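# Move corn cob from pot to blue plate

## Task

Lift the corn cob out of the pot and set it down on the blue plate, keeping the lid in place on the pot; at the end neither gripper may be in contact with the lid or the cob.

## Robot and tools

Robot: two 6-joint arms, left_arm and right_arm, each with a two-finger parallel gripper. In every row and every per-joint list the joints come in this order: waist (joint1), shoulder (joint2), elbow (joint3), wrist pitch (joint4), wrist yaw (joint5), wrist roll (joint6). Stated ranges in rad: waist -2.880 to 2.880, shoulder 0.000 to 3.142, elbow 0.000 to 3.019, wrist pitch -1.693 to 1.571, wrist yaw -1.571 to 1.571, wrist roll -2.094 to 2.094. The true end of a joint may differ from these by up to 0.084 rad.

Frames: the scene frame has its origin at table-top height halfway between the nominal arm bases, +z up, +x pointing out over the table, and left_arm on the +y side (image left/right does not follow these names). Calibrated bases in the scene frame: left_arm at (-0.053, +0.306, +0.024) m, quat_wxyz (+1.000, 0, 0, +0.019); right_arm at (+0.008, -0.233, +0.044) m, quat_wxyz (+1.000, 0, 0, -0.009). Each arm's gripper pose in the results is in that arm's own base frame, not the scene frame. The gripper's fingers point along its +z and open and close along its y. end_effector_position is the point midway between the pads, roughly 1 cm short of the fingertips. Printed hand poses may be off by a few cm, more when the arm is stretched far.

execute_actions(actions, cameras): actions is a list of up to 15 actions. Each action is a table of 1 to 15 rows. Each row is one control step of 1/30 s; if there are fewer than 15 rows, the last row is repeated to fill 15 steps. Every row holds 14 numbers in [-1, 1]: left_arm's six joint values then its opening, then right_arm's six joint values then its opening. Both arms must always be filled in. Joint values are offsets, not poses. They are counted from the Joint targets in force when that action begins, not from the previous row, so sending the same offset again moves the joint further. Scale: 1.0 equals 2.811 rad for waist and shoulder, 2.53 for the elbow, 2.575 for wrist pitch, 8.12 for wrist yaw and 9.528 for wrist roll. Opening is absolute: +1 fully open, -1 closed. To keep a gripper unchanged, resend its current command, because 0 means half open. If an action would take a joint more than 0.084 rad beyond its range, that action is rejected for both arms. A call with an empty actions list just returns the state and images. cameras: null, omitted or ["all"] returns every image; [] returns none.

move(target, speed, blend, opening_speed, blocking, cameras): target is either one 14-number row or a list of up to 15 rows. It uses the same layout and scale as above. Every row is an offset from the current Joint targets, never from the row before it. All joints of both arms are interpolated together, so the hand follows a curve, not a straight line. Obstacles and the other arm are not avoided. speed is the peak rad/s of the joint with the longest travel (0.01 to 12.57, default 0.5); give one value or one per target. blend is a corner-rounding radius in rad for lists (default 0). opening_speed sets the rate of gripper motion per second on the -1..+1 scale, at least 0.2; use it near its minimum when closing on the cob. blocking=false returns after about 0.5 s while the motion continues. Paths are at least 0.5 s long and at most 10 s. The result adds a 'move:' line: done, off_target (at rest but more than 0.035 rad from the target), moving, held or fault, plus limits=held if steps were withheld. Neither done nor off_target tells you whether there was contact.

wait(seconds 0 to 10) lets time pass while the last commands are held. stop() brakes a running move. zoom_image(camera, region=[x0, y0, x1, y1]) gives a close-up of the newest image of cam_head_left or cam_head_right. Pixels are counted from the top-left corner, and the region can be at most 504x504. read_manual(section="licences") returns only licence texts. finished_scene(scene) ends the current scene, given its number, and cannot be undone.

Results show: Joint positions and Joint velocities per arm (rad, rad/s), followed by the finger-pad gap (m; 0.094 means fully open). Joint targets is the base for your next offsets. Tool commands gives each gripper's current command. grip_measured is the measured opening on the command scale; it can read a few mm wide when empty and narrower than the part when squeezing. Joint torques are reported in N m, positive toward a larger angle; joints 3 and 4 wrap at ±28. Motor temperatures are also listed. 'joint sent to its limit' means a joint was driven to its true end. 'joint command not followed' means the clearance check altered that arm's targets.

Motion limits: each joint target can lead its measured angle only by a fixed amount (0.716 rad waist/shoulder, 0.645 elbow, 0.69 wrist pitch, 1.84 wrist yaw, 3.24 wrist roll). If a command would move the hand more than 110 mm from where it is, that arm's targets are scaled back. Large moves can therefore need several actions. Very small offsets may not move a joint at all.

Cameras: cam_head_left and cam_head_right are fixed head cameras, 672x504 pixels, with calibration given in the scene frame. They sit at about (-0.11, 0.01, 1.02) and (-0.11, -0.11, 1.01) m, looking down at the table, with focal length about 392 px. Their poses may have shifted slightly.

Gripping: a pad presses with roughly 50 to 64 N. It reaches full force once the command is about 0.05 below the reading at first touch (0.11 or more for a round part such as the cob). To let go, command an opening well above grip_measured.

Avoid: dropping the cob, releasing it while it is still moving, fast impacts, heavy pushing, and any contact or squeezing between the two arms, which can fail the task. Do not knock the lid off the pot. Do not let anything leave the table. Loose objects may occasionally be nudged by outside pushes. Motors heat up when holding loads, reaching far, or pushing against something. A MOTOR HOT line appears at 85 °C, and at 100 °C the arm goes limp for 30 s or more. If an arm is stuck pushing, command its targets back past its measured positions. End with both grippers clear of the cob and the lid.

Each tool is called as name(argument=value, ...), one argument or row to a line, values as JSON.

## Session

execute_actions(
  actions=[],
)

zoom_image(
  camera="cam_head_left",
  region=[236, 160, 436, 360],
)

Scene clock: 0.00 s.
left_arm: end_effector_position=(+0.2885, -0.4621, +0.1358) grip_measured=+1.000 end_effector_quat_wxyz=(+0.444, -0.092, +0.864, -0.218) | right_arm: end_effector_position=(+0.5325, -0.2551, +0.0794) grip_measured=+1.000 end_effector_quat_wxyz=(+0.022, +0.915, +0.380, -0.137)
Joint positions: left_arm=[-1.221 1.554 0.886 -0.076 -0.717 -1.107 0.094] | right_arm=[-0.382 2.075 1.778 -1.442 0.223 1.991 0.094]
Joint velocities: within noise
Joint torques (N m): no reading
Motor temperatures (°C): left_arm=[29 33 31 27 28 25 28] | right_arm=[26 30 33 28 27 26 25]
Heat: left arm: hottest shoulder 33 °C; right arm: hottest elbow 33 °C.
Joint targets: left_arm=[-1.221 1.555 0.906 -0.072 -0.717 -1.107] | right_arm=[-0.382 2.064 1.803 -1.442 0.223 1.991]
Tool commands: left_gripper/opening=+1.0 right_gripper/opening=+1.0

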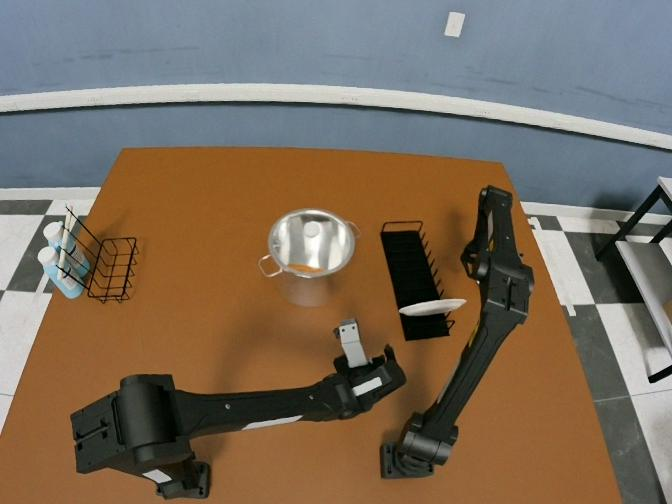

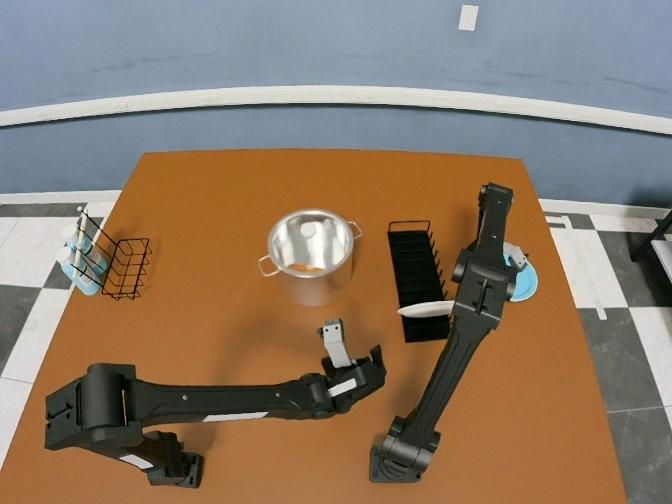

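Scaled by 2.520 from the camera's 672x504 image, which has a finer 960x720 frame.

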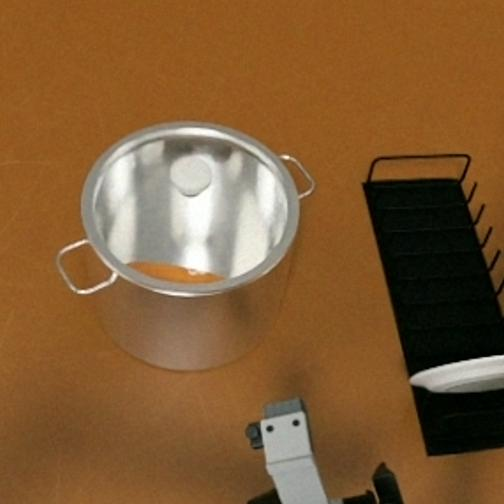

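move(
  target=[
    [0.1498,-0.0196,0.3138,-0.5157,0.0514,0.0637,1,-0.042,-0.1487,-0.0652,-0.0513,0,0,1],
    [0.2554,0.1918,0.6024,-0.6012,0.0883,0.1162,1,-0.042,-0.1487,-0.0652,-0.0513,-0.0422,-0.317,1],
  ],
  speed=[1.0,1.6],
  blend=0.1,
)

zoom_image(
  camera="cam_head_left",
  region=[260, 140, 380, 260],
)

Scene clock: 26.87 s.
left_arm: end_effector_position=(+0.6039, -0.3364, +0.3073) grip_measured=+1.000 end_effector_quat_wxyz=(+0.128, +0.242, +0.961, -0.032) | right_arm: end_effector_position=(+0.4524, -0.2178, +0.2501) grip_measured=+1.000 end_effector_quat_wxyz=(+0.035, -0.261, +0.964, +0.047)
Joint positions: left_arm=[-0.509 2.069 2.372 -1.61 -0.004 -0.014 0.094] | right_arm=[-0.488 1.66 1.642 -1.567 -0.117 -1.018 0.094]
Joint torques (N m): left_arm=[-0.97 -17.85 14.3 0.65 0.14 0.19] | right_arm=[-0.32 -15.56 6.9 -0.01 -0.42 -0.17]
Heat: left arm: hottest elbow 35 °C; right arm: hottest elbow 34 °C.
Joint targets: left_arm=[-0.503 2.094 2.430 -1.620 0.000 0.000] | right_arm=[-0.500 1.646 1.638 -1.574 -0.119 -1.029]
move: off_target (left_arm); left_arm: the elbow is farthest, 0.057 rad from its target

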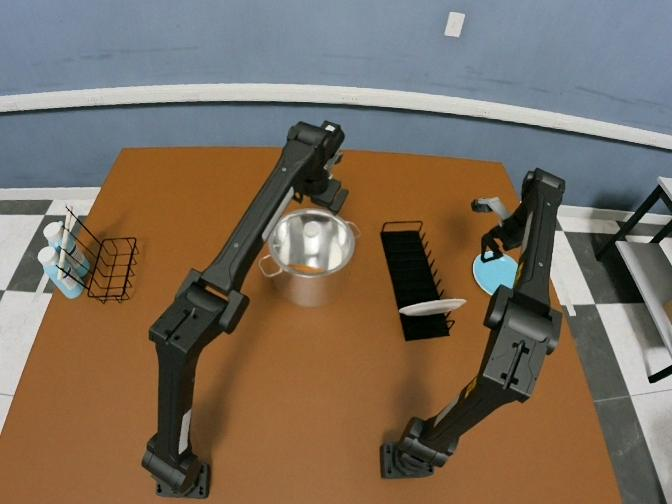

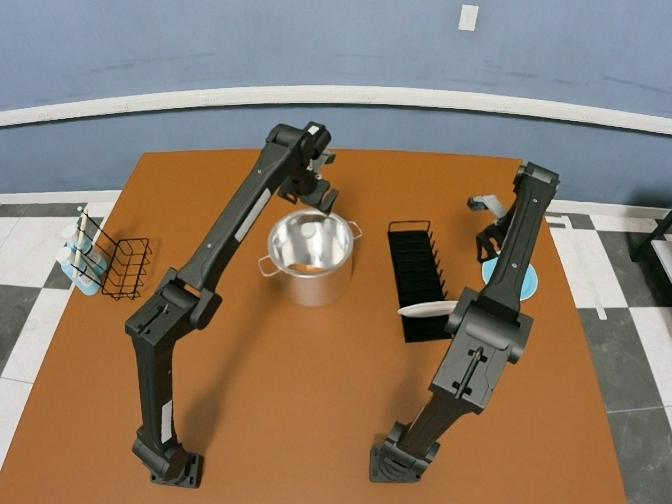

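Scaled by 4.200 from the camera's 672x504 image, which has a finer 960x720 frame.

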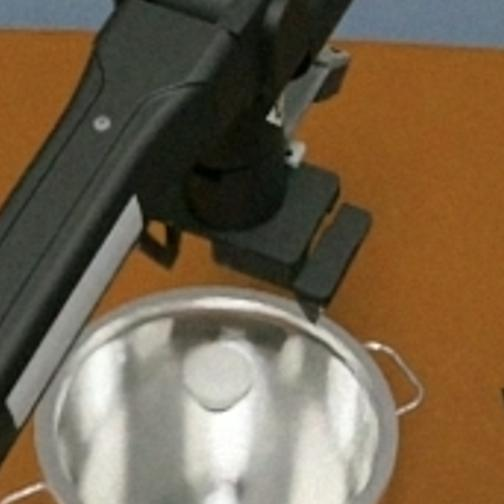

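move(
  target=[0.0082,-0.0281,-0.1585,0.1274,0,0,1,0,0,0,0,0,0,1],
  speed=0.3,
)

zoom_image(
  camera="cam_head_left",
  region=[270, 180, 350, 260],
)

Scene clock: 34.83 s.
left_arm: end_effector_position=(+0.6167, -0.3308, +0.2053) grip_measured=+1.000 end_effector_quat_wxyz=(+0.132, +0.236, +0.962, -0.032) | right_arm: end_effector_position=(+0.4524, -0.2177, +0.2501) grip_measured=+1.000 end_effector_quat_wxyz=(+0.035, -0.261, +0.963, +0.047)
Joint positions: left_arm=[-0.493 2.034 2.043 -1.307 -0.003 -0.012 0.094] | right_arm=[-0.488 1.66 1.642 -1.567 -0.117 -1.018 0.094]
Joint torques (N m): left_arm=[-0.44 -21.3 8.28 1.92 0.14 0.22] | right_arm=[-0.26 -15.56 6.9 -0.01 -0.42 -0.17]
Motor temperatures (°C): left_arm=[29 34 36 27 28 25 28] | right_arm=[26 32 34 28 27 26 25]
Heat: left arm: hottest elbow 36 °C; right arm: hottest elbow 34 °C.
Joint targets: left_arm=[-0.479 2.015 2.029 -1.292 0.000 0.000] | right_arm=[-0.500 1.646 1.638 -1.574 -0.120 -1.029]
move: done

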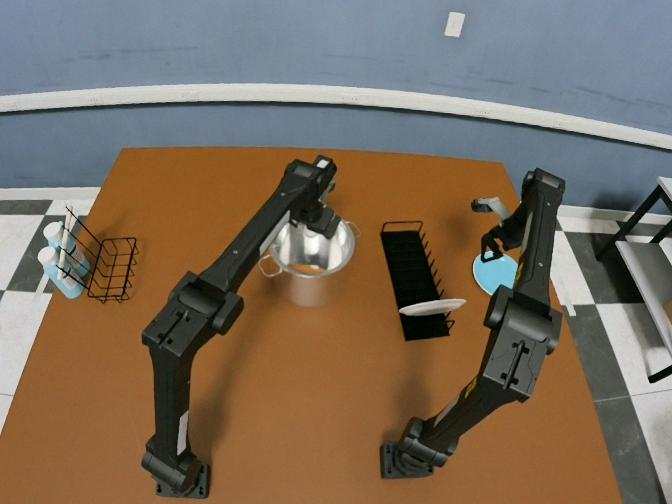

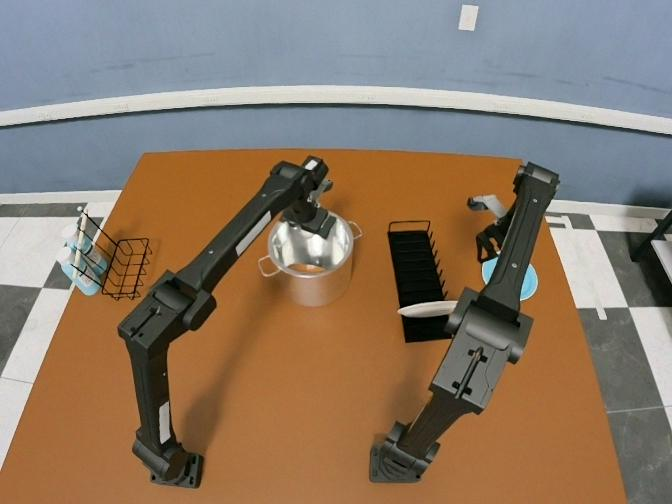

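Scaled by 6.300 from the camera's 672x504 image, which has a finer 960x720 frame.

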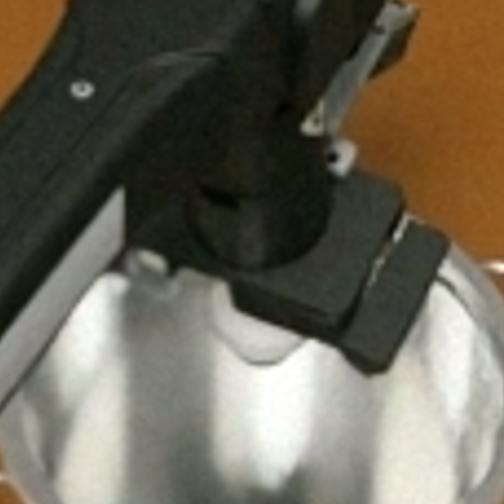

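move(
  target=[0.003,0,0,0,0,0,-0.4,0,0,0,0,0,0,1],
  opening_speed=0.6,
  cameras=[],
)

Scene clock: 43.80 s.
left_arm: end_effector_position=(+0.6179, -0.3298, +0.2076) grip_measured=-0.107 end_effector_quat_wxyz=(+0.134, +0.235, +0.962, -0.037) | right_arm: end_effector_position=(+0.4524, -0.2177, +0.2501) grip_measured=+1.000 end_effector_quat_wxyz=(+0.035, -0.261, +0.963, +0.047)
Joint positions: left_arm=[-0.488 2.031 2.043 -1.304 0.005 -0.01 0.042] | right_arm=[-0.488 1.66 1.642 -1.567 -0.117 -1.018 0.094]
Joint torques (N m): left_arm=[-0.5 -20.72 8.31 1.84 -0.2 0.17] | right_arm=[-0.26 -15.5 6.9 0.01 -0.41 -0.17]
Heat: left arm: hottest elbow 36 °C; right arm: hottest elbow 35 °C.
Joint targets: left_arm=[-0.471 2.015 2.029 -1.292 0.000 0.000] | right_arm=[-0.500 1.646 1.638 -1.574 -0.120 -1.029]
move: done
No camera images: "cameras" was empty.

move(
  target=[
    [0,0.0231,0.1423,-0.1231,0,0,-0.5,0,0,0,0,0,0,1],
    [0.1676,-0.1266,-0.051,-0.0649,0,0,-0.5,0,0,0,0,0,0,1],
  ],
  speed=[0.35,0.5],
)

zoom_image(
  camera="cam_head_left",
  region=[240, 190, 380, 330],
)

zoom_image(
  camera="cam_head_right",
  region=[240, 190, 380, 330],
)

Scene clock: 57.37 s.
left_arm: end_effector_position=(+0.5821, +0.0022, +0.3325) grip_measured=-0.109 end_effector_quat_wxyz=(+0.139, -0.005, +0.990, +0.000) | right_arm: end_effector_position=(+0.4524, -0.2177, +0.2501) grip_measured=+1.000 end_effector_quat_wxyz=(+0.035, -0.261, +0.963, +0.047)
Joint positions: left_arm=[0.005 1.703 1.893 -1.481 0 -0.005 0.042] | right_arm=[-0.488 1.66 1.642 -1.567 -0.117 -1.018 0.094]
Joint torques (N m): left_arm=[-1.73 -18.37 9.94 2.14 -0.01 0.08] | right_arm=[-0.26 -15.56 6.9 -0.01 -0.42 -0.17]
Heat: left arm: hottest shoulder 36 °C; right arm: hottest elbow 35 °C.
Joint targets: left_arm=[0.000 1.659 1.900 -1.459 0.000 0.000] | right_arm=[-0.500 1.646 1.638 -1.574 -0.120 -1.029]
move: off_target (left_arm); left_arm: the shoulder is farthest, 0.044 rad from its target

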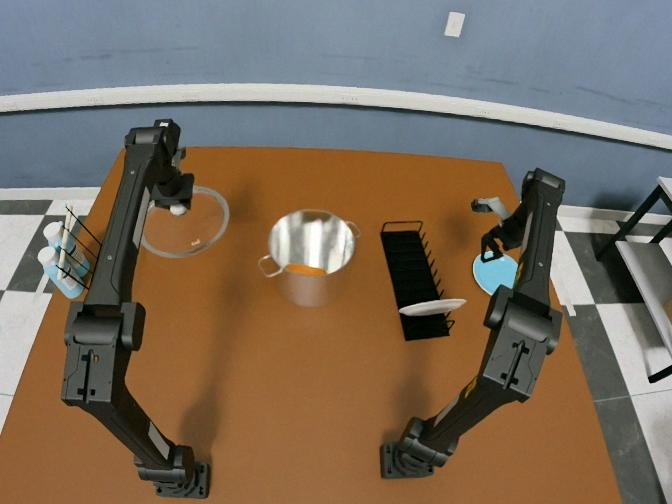

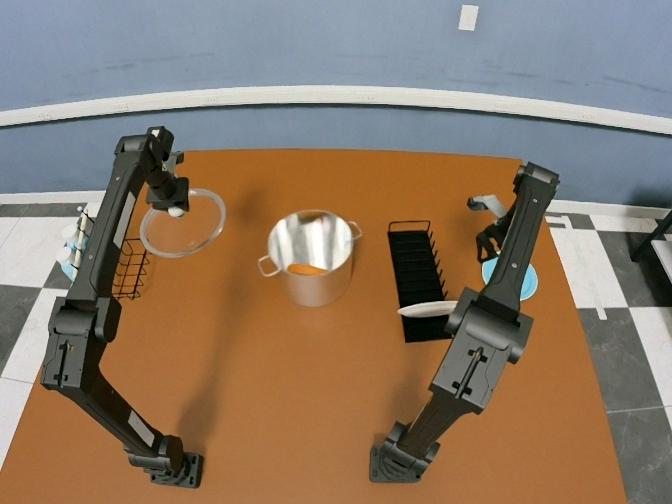

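Scaled by 3.600 from the camera's 672x504 image, which has a finer 960x720 frame.

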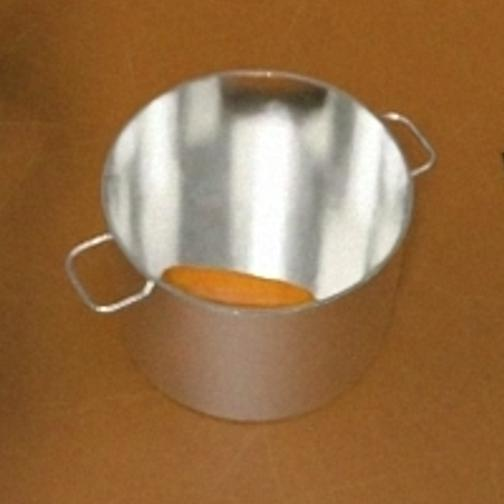

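Scaled by 3.600 from the camera's 672x504 image, which has a finer 960x720 frame.

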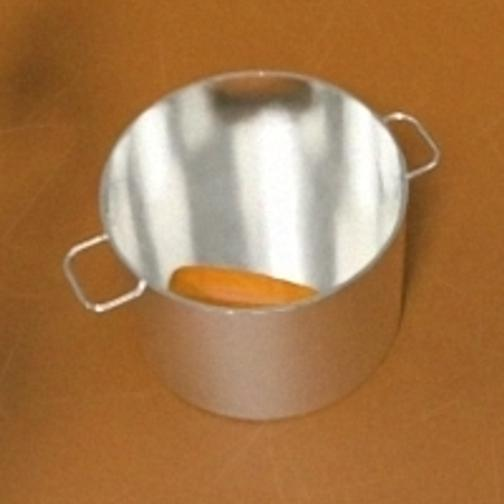

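move(
  target=[
    [0,0,0,0,0,0,-0.5,0.3429,0.1355,0.1787,-0.0117,0.0222,0.3258,1],
    [0,0,0,0,0,0,-0.5,0.3429,0.1468,0.0751,0.0909,0.0222,0.3258,1],
  ],
  speed=[1.6,0.3],
)

zoom_image(
  camera="cam_head_left",
  region=[240, 170, 380, 310],
)

zoom_image(
  camera="cam_head_right",
  region=[240, 170, 380, 310],
)

Scene clock: 94.10 s.
left_arm: end_effector_position=(+0.5821, +0.0022, +0.3325) grip_measured=-0.109 end_effector_quat_wxyz=(+0.139, -0.005, +0.990, +0.000) | right_arm: end_effector_position=(+0.5664, +0.2756, +0.1022) grip_measured=+1.000 end_effector_quat_wxyz=(+0.027, +0.715, +0.698, -0.011)
Joint positions: left_arm=[0.005 1.703 1.893 -1.481 0 -0.005 0.042] | right_arm=[0.47 2.057 1.831 -1.35 0.059 2.065 0.094]
Joint torques (N m): left_arm=[-1.32 -19.37 10.09 2.21 0.01 0.1] | right_arm=[0.21 -19.25 6.69 0.61 0.17 0.04]
Heat: left arm: hottest shoulder 38 °C; right arm: hottest elbow 36 °C.
Joint targets: left_arm=[0.000 1.659 1.900 -1.459 0.000 0.000] | right_arm=[0.465 2.059 1.828 -1.340 0.061 2.075]
move: off_target (left_arm); left_arm: the shoulder is farthest, 0.044 rad from its target

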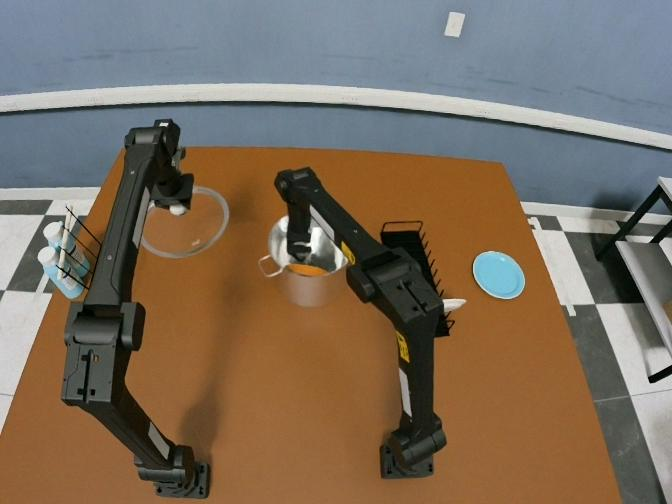

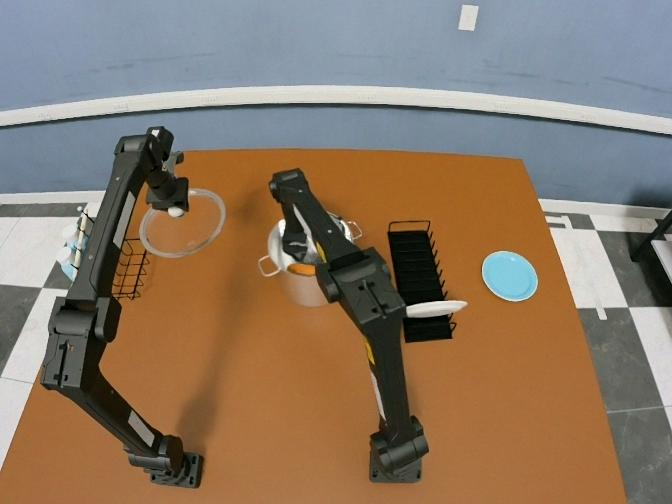

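Scaled by 3.600 from the camera's 672x504 image, which has a finer 960x720 frame.

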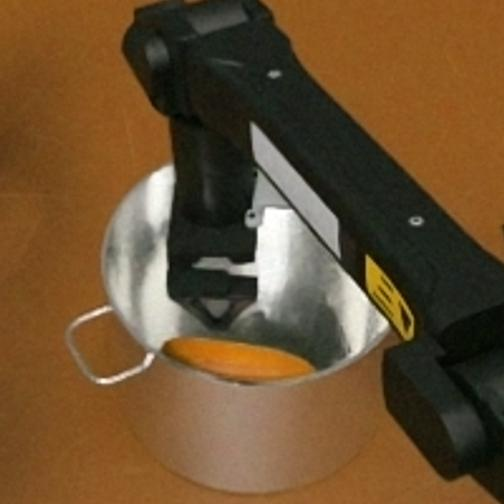

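Scaled by 3.600 from the camera's 672x504 image, which has a finer 960x720 frame.

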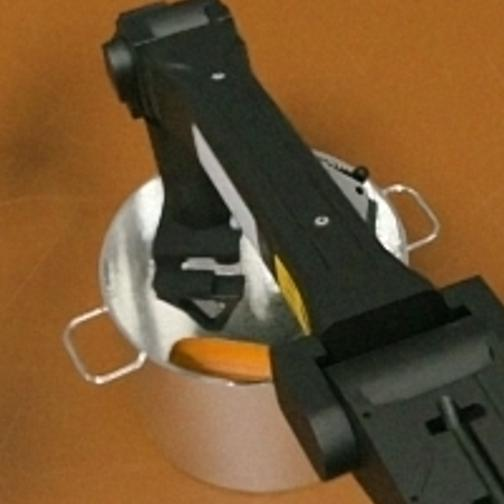

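move(
  target=[0,0,0,0,0,0,-0.5,-0.002,0.0391,-0.0636,0.1041,0,0,1],
  speed=0.2,
)

zoom_image(
  camera="cam_head_left",
  region=[240, 170, 380, 310],
)

zoom_image(
  camera="cam_head_right",
  region=[240, 170, 380, 310],
)

Scene clock: 108.17 s.
left_arm: end_effector_position=(+0.5821, +0.0022, +0.3325) grip_measured=-0.109 end_effector_quat_wxyz=(+0.139, -0.005, +0.990, +0.000) | right_arm: end_effector_position=(+0.5644, +0.2745, -0.0141) grip_measured=+1.000 end_effector_quat_wxyz=(+0.029, +0.716, +0.698, -0.007)
Joint positions: left_arm=[0.005 1.703 1.893 -1.481 0 -0.005 0.042] | right_arm=[0.47 2.157 1.675 -1.085 0.059 2.066 0.094]
Joint torques (N m): left_arm=[-1.85 -18.78 10.03 2.09 0.01 0.11] | right_arm=[-0.15 -18.67 5.68 0.75 0.16 0.04]
Heat: left arm: hottest shoulder 38 °C; right arm: hottest elbow 36 °C.
Joint targets: left_arm=[0.000 1.659 1.900 -1.459 0.000 0.000] | right_arm=[0.459 2.169 1.667 -1.072 0.061 2.076]
move: off_target (left_arm); left_arm: the shoulder is farthest, 0.044 rad from its target

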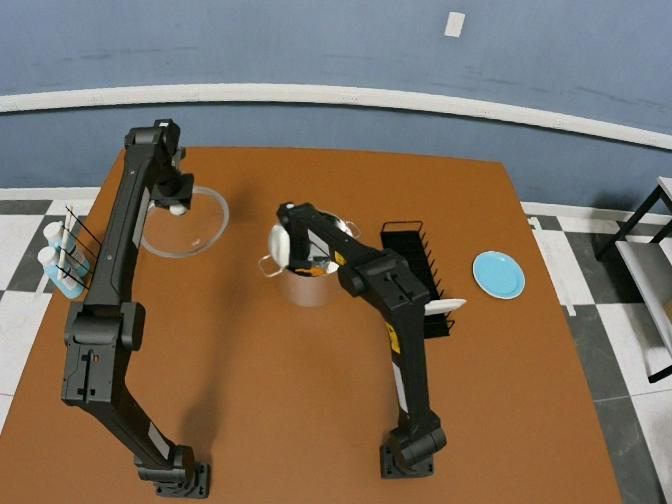

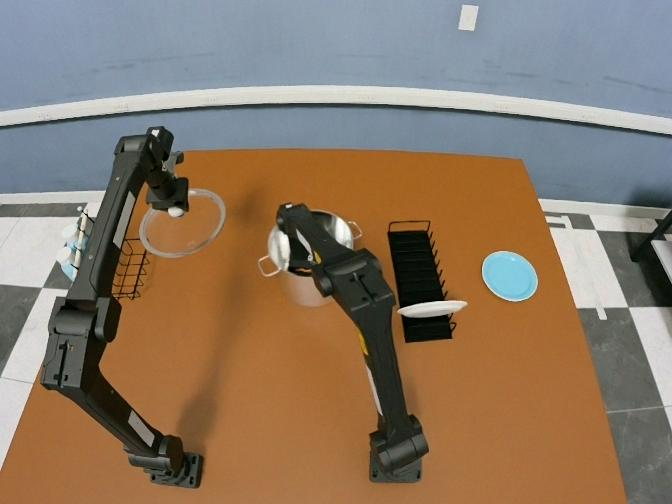

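Scaled by 3.600 from the camera's 672x504 image, which has a finer 960x720 frame.

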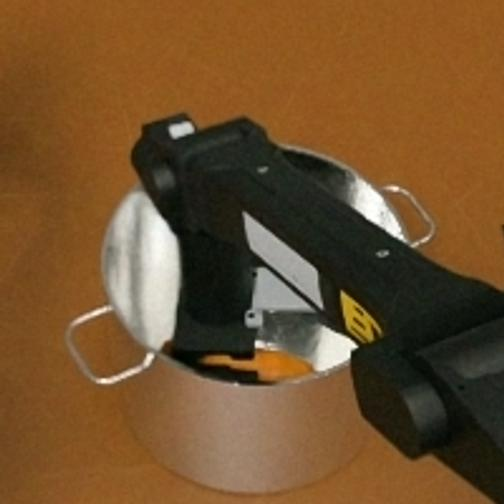

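Scaled by 3.600 from the camera's 672x504 image, which has a finer 960x720 frame.

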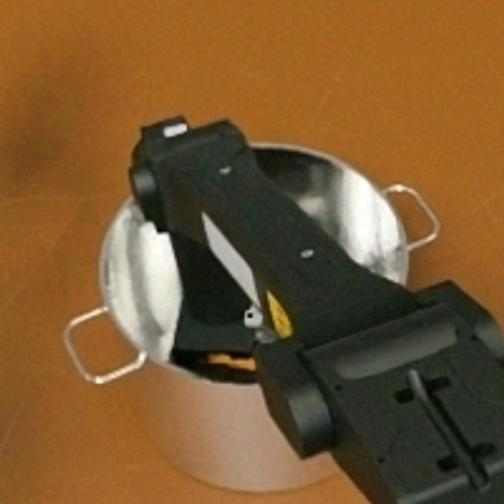

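Good, straddling. Close.

move(
  target=[
    [0,0,0,0,0,0,-0.5,0,0.0014,-0.003,0.004,0,0,1],
    [0,0,0,0,0,0,-0.5,0,0.0014,-0.003,0.004,0,0,-0.35],
  ],
  opening_speed=0.6,
  speed=0.06,
  cameras=["cam_head_left"],
)

zoom_image(
  camera="cam_head_left",
  region=[240, 170, 380, 310],
)

Scene clock: 121.57 s.
left_arm: end_effector_position=(+0.5821, +0.0022, +0.3325) grip_measured=-0.109 end_effector_quat_wxyz=(+0.139, -0.005, +0.990, +0.000) | right_arm: end_effector_position=(+0.5657, +0.2750, -0.0157) grip_measured=+0.065 end_effector_quat_wxyz=(+0.031, +0.716, +0.698, -0.002)
Joint positions: left_arm=[0.005 1.703 1.893 -1.481 0 -0.005 0.042] | right_arm=[0.47 2.157 1.67 -1.07 0.06 2.066 0.05]
Joint torques (N m): left_arm=[-1.85 -18.02 10.17 2.24 -0.02 0.11] | right_arm=[-0.21 -18.37 5.5 0.58 0.12 0.03]
Motor temperatures (°C): left_arm=[29 39 37 27 28 25 30] | right_arm=[26 32 36 28 27 26 25]
Heat: left arm: hottest shoulder 39 °C; right arm: hottest elbow 36 °C.
Joint targets: left_arm=[0.000 1.659 1.900 -1.459 0.000 0.000] | right_arm=[0.459 2.173 1.660 -1.062 0.061 2.075]
move: off_target (left_arm); left_arm: the shoulder is farthest, 0.044 rad from its target
Images, in order (width x height): cam_head_left 672x504.

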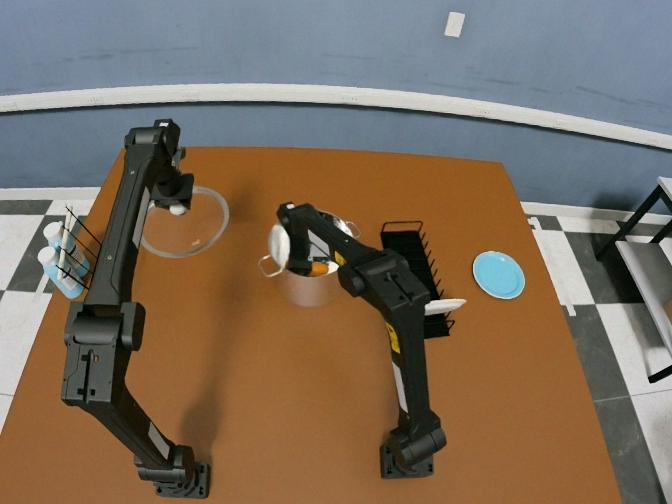

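Scaled by 3.600 from the camera's 672x504 image, which has a finer 960x720 frame.

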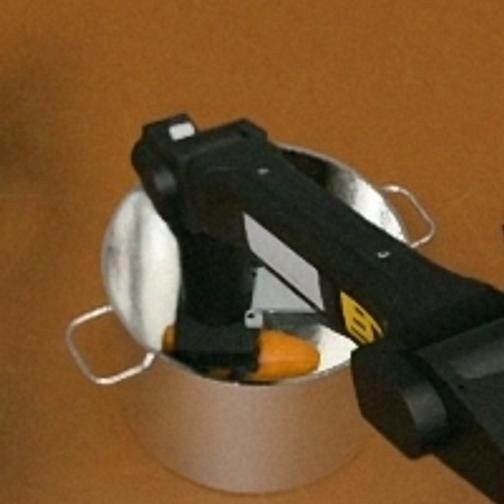

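move(
  target=[
    [0,0,0,0,0,0,-0.5,0,-0.0407,0.0711,-0.108,0,0,-0.35],
    [0,0,0,0,0,0,-0.5,0,-0.0519,0.1976,-0.2322,0,0,-0.35],
    [0,0,0,0,0,0,-0.5,-0.3564,-0.0519,0.1976,-0.2322,0,0,-0.35],
    [0,0,0,0,0,0,-0.5,-0.3564,0.0523,0.2688,-0.1852,0,0,-0.35],
  ],
  speed=[0.3,0.4,0.6,0.4],
  blend=0.08,
)

zoom_image(
  camera="cam_head_left",
  region=[440, 190, 580, 330],
)

zoom_image(
  camera="cam_head_right",
  region=[440, 190, 580, 330],
)

Scene clock: 147.73 s.
left_arm: end_effector_position=(+0.5821, +0.0022, +0.3325) grip_measured=-0.109 end_effector_quat_wxyz=(+0.139, -0.005, +0.990, +0.000) | right_arm: end_effector_position=(+0.5936, -0.3804, +0.0786) grip_measured=+0.065 end_effector_quat_wxyz=(+0.003, +0.965, +0.258, -0.039)
Joint positions: left_arm=[0.005 1.703 1.893 -1.481 0 -0.005 0.042] | right_arm=[-0.554 2.35 2.275 -1.546 0.061 2.067 0.05]
Joint torques (N m): left_arm=[-2.32 -19.08 9.95 2.22 -0.02 0.11] | right_arm=[1.44 -25.17 11.88 0.39 0.07 0.04]
Heat: left arm: hottest shoulder 39 °C; right arm: hottest elbow 36 °C.
Joint targets: left_arm=[0.000 1.659 1.900 -1.459 0.000 0.000] | right_arm=[-0.543 2.320 2.340 -1.539 0.061 2.075]
move: off_target (left_arm, right_arm); left_arm: the shoulder is farthest, 0.044 rad from its target; right_arm: the elbow is farthest, 0.065 rad from its target

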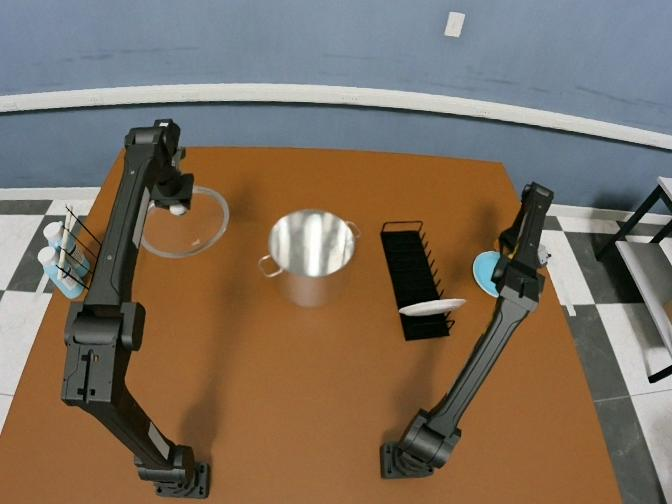

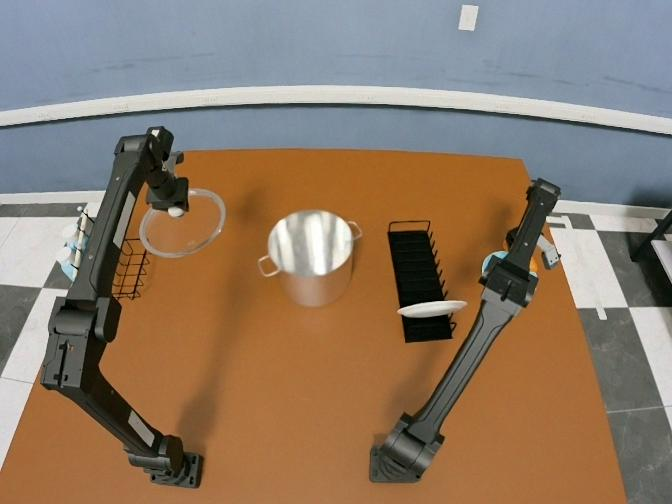

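Scaled by 3.600 from the camera's 672x504 image, which has a finer 960x720 frame.

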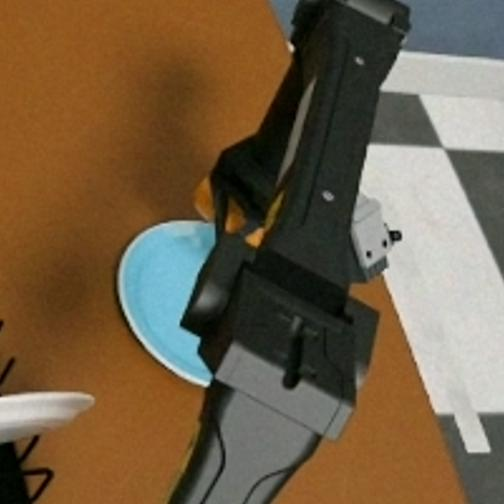

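Scaled by 3.600 from the camera's 672x504 image, which has a finer 960x720 frame.

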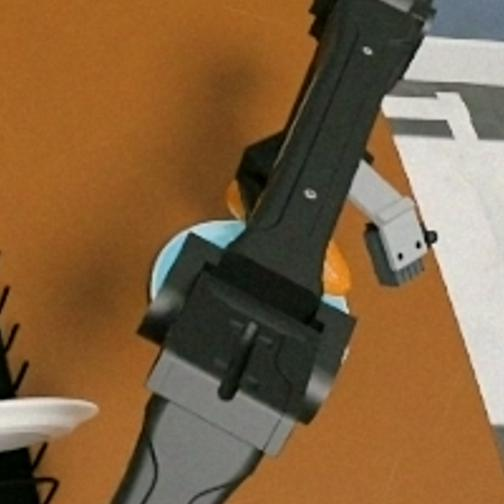

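move(
  target=[0,0,0,0,0,0,-0.5,0.0078,0.0181,-0.0941,0.0994,0,0,-0.35],
  speed=0.15,
)

zoom_image(
  camera="cam_head_left",
  region=[440, 190, 580, 330],
)

zoom_image(
  camera="cam_head_right",
  region=[440, 190, 580, 330],
)

Scene clock: 162.20 s.
left_arm: end_effector_position=(+0.5821, +0.0022, +0.3325) grip_measured=-0.109 end_effector_quat_wxyz=(+0.139, -0.005, +0.990, +0.000) | right_arm: end_effector_position=(+0.6040, -0.3715, -0.0094) grip_measured=+0.065 end_effector_quat_wxyz=(+0.020, +0.963, +0.266, -0.023)
Joint positions: left_arm=[0.005 1.703 1.893 -1.481 0 -0.005 0.042] | right_arm=[-0.536 2.381 2.099 -1.292 0.061 2.067 0.05]
Joint torques (N m): left_arm=[-2.55 -18.55 10.03 2.25 -0.03 0.1] | right_arm=[1.67 -23.53 6.99 0.59 0.07 0.03]
Heat: left arm: hottest shoulder 39 °C; right arm: hottest elbow 39 °C.
Joint targets: left_arm=[0.000 1.659 1.900 -1.459 0.000 0.000] | right_arm=[-0.521 2.371 2.102 -1.283 0.061 2.075]
move: off_target (left_arm); left_arm: the shoulder is farthest, 0.044 rad from its target

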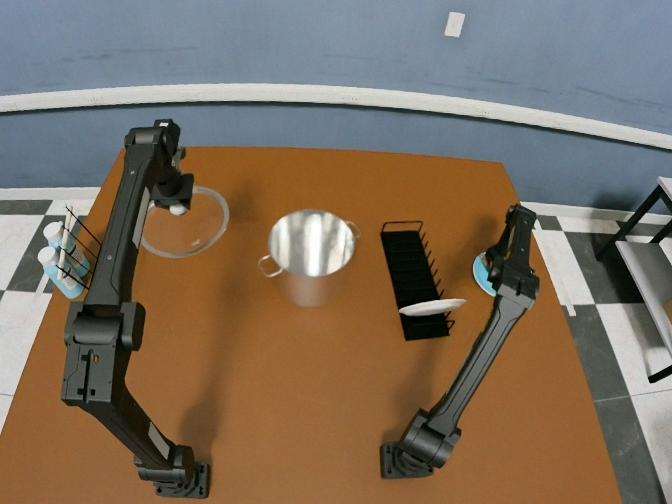

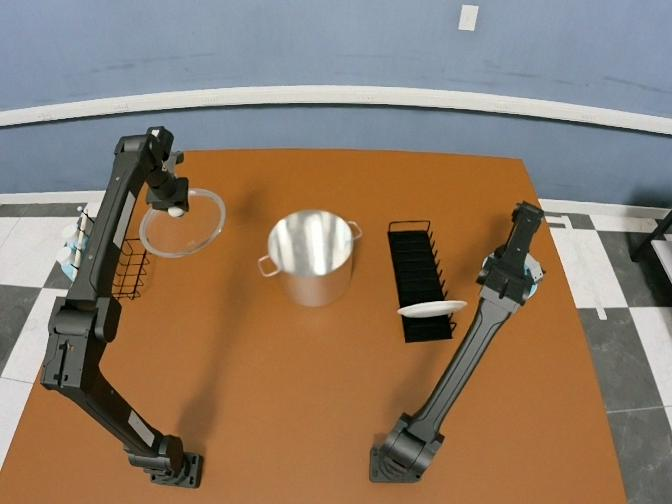

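Scaled by 3.600 from the camera's 672x504 image, which has a finer 960x720 frame.

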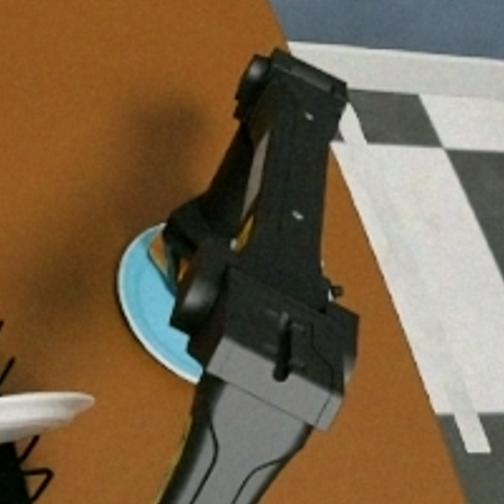

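Scaled by 3.600 from the camera's 672x504 image, which has a finer 960x720 frame.

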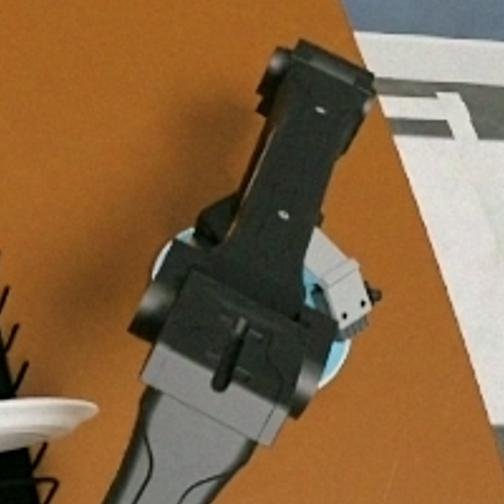

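move(
  target=[
    [0,0,0,0,0,0,-0.5,0,-0.005,-0.0165,0.0108,0,0,-0.35],
    [0,0,0,0,0,0,-0.5,0,-0.005,-0.0165,0.0108,0,0,0.5],
  ],
  speed=0.06,
  opening_speed=0.4,
)

Scene clock: 187.40 s.
left_arm: end_effector_position=(+0.5821, +0.0022, +0.3325) grip_measured=-0.109 end_effector_quat_wxyz=(+0.139, -0.005, +0.990, +0.000) | right_arm: end_effector_position=(+0.6006, -0.3692, -0.0150) grip_measured=+0.497 end_effector_quat_wxyz=(+0.022, +0.963, +0.266, -0.022)
Joint positions: left_arm=[0.005 1.703 1.893 -1.481 0 -0.005 0.042] | right_arm=[-0.536 2.37 2.063 -1.263 0.061 2.067 0.07]
Joint torques (N m): left_arm=[-1.85 -18.9 10.02 2.1 -0.02 0.09] | right_arm=[1.61 -23.47 6.52 0.54 0.08 0.03]
Heat: left arm: hottest shoulder 39 °C; right arm: hottest elbow 37 °C.
Joint targets: left_arm=[0.000 1.659 1.900 -1.459 0.000 0.000] | right_arm=[-0.521 2.357 2.060 -1.255 0.061 2.075]
move: off_target (left_arm); left_arm: the shoulder is farthest, 0.044 rad from its target

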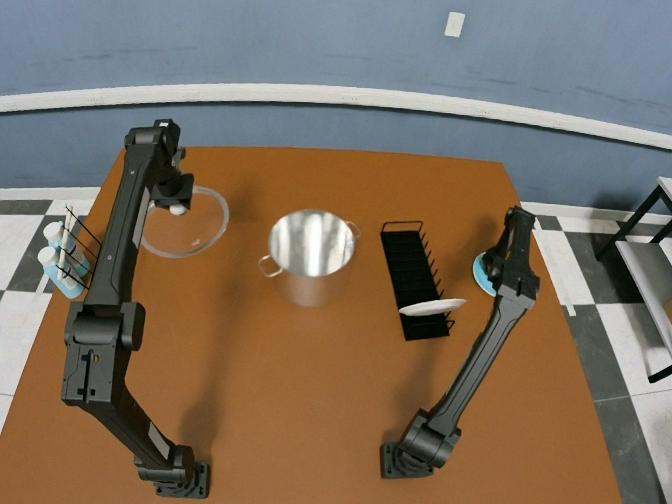

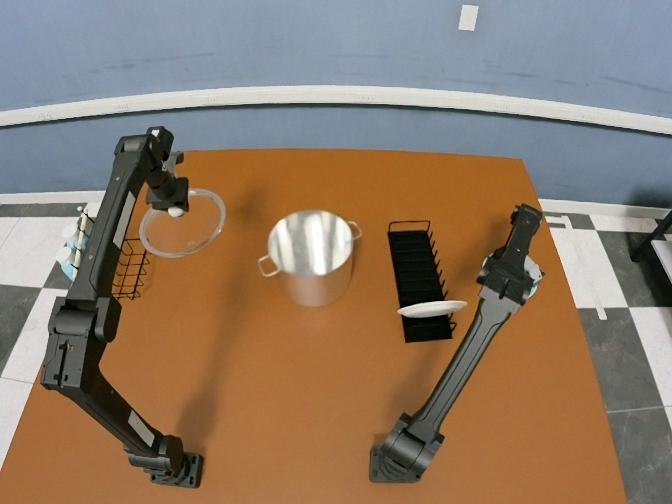

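move(
  target=[-0.170,0.1498,0.1933,-0.0583,0,0,-0.5,0,-0.0235,0.0929,-0.1037,0,0,0.5],
  speed=0.4,
)

zoom_image(
  camera="cam_head_left",
  region=[440, 190, 580, 330],
)

zoom_image(
  camera="cam_head_left",
  region=[240, 170, 370, 300],
)

Scene clock: 196.30 s.
left_arm: end_effector_position=(+0.6073, -0.3221, +0.2612) grip_measured=-0.109 end_effector_quat_wxyz=(+0.086, +0.238, +0.967, -0.022) | right_arm: end_effector_position=(+0.6002, -0.3690, +0.0864) grip_measured=+0.498 end_effector_quat_wxyz=(+0.013, +0.963, +0.267, -0.030)
Joint positions: left_arm=[-0.487 2.095 2.303 -1.601 0.001 -0.005 0.042] | right_arm=[-0.536 2.319 2.24 -1.514 0.061 2.067 0.07]
Joint torques (N m): left_arm=[-0.44 -20.95 16.57 0.57 -0.04 0.13] | right_arm=[1.61 -24.64 11.14 -0.14 0.08 0.03]
Heat: left arm: hottest shoulder 39 °C; right arm: hottest elbow 37 °C.
Joint targets: left_arm=[-0.478 2.080 2.389 -1.610 0.000 0.000] | right_arm=[-0.521 2.290 2.295 -1.522 0.061 2.075]
move: off_target (left_arm, right_arm); left_arm: the elbow is farthest, 0.086 rad from its target; right_arm: the elbow is farthest, 0.055 rad from its target

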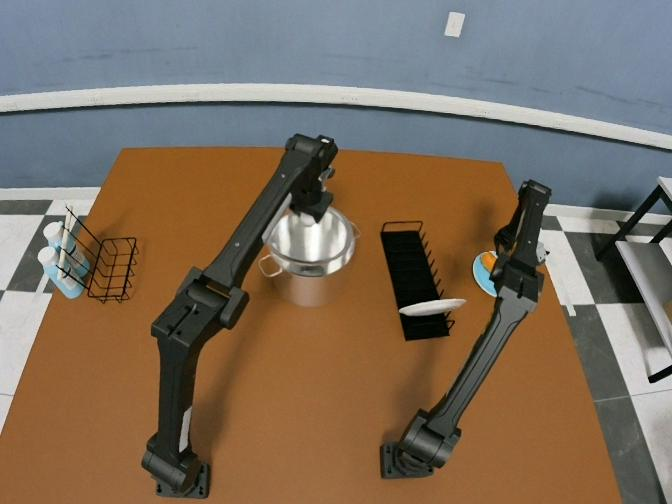

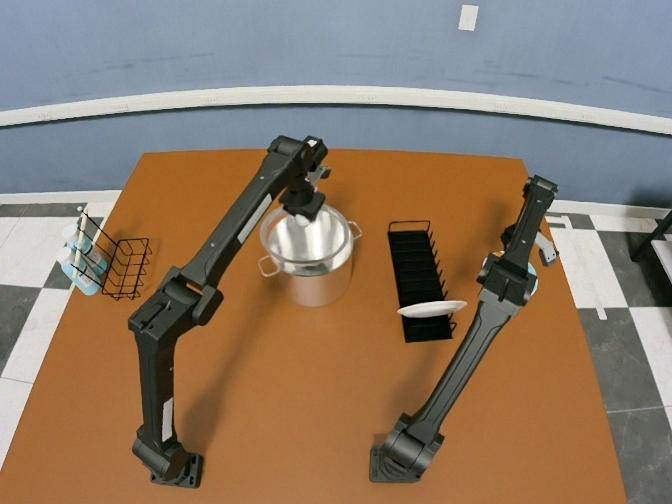

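Scaled by 3.600 from the camera's 672x504 image, which has a finer 960x720 frame.

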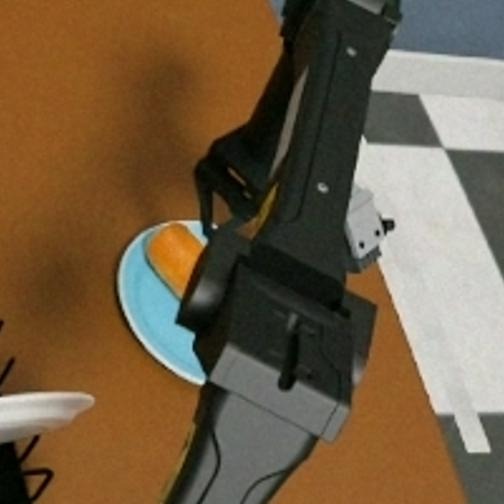

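Scaled by 3.877 from the camera's 672x504 image, which has a finer 960x720 frame.

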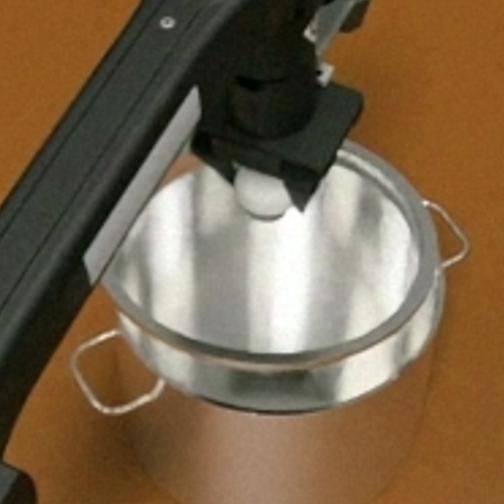

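move(
  target=[
    [0,-0.0224,-0.1059,0.0913,0,0,-0.5,0,0,0,0,0,0,0.5],
    [0,-0.0267,-0.1423,0.125,0,0,-0.5,0,0,0,0,0,0,0.5],
  ],
  speed=[0.25, 0.1],
)

zoom_image(
  camera="cam_head_left",
  region=[240, 170, 370, 300],
)

Scene clock: 206.67 s.
left_arm: end_effector_position=(+0.6184, -0.3280, +0.2086) grip_measured=-0.109 end_effector_quat_wxyz=(+0.135, +0.236, +0.962, -0.034) | right_arm: end_effector_position=(+0.6002, -0.3690, +0.0864) grip_measured=+0.498 end_effector_quat_wxyz=(+0.013, +0.963, +0.267, -0.030)
Joint positions: left_arm=[-0.487 2.029 2.042 -1.304 0.001 -0.005 0.042] | right_arm=[-0.536 2.319 2.24 -1.514 0.061 2.067 0.07]
Joint torques (N m): left_arm=[-1.03 -21.42 8.49 2.06 -0.02 0.09] | right_arm=[1.61 -24.64 11.14 -0.13 0.08 0.03]
Motor temperatures (°C): left_arm=[29 39 42 27 28 25 30] | right_arm=[26 36 38 28 27 26 26]
Heat: left arm: hottest elbow 42 °C; right arm: hottest elbow 38 °C.
Joint targets: left_arm=[-0.478 2.005 2.029 -1.287 0.000 0.000] | right_arm=[-0.521 2.290 2.295 -1.522 0.061 2.075]
move: off_target (right_arm); right_arm: the elbow is farthest, 0.055 rad from its target

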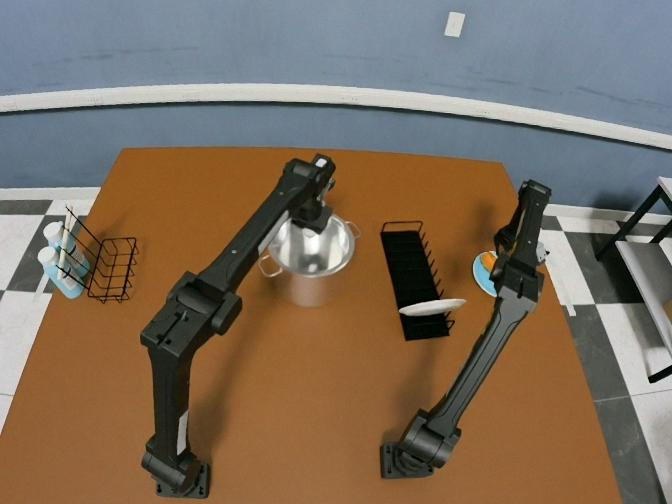

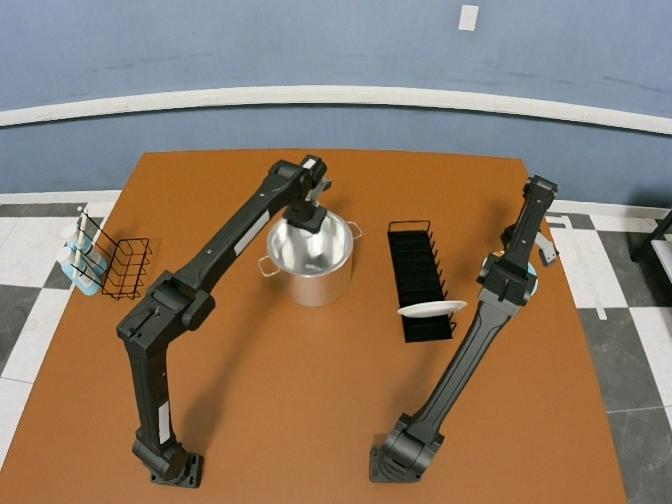

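Scaled by 3.877 from the camera's 672x504 image, which has a finer 960x720 frame.

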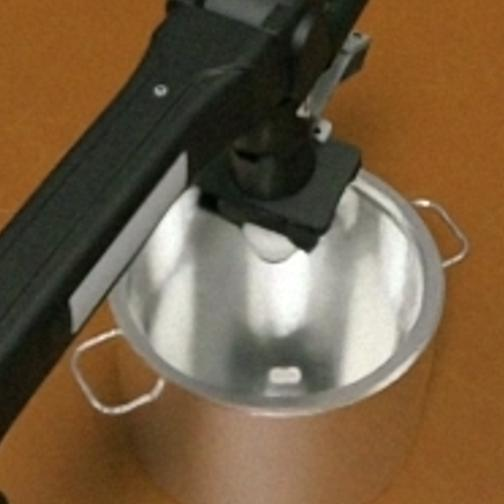

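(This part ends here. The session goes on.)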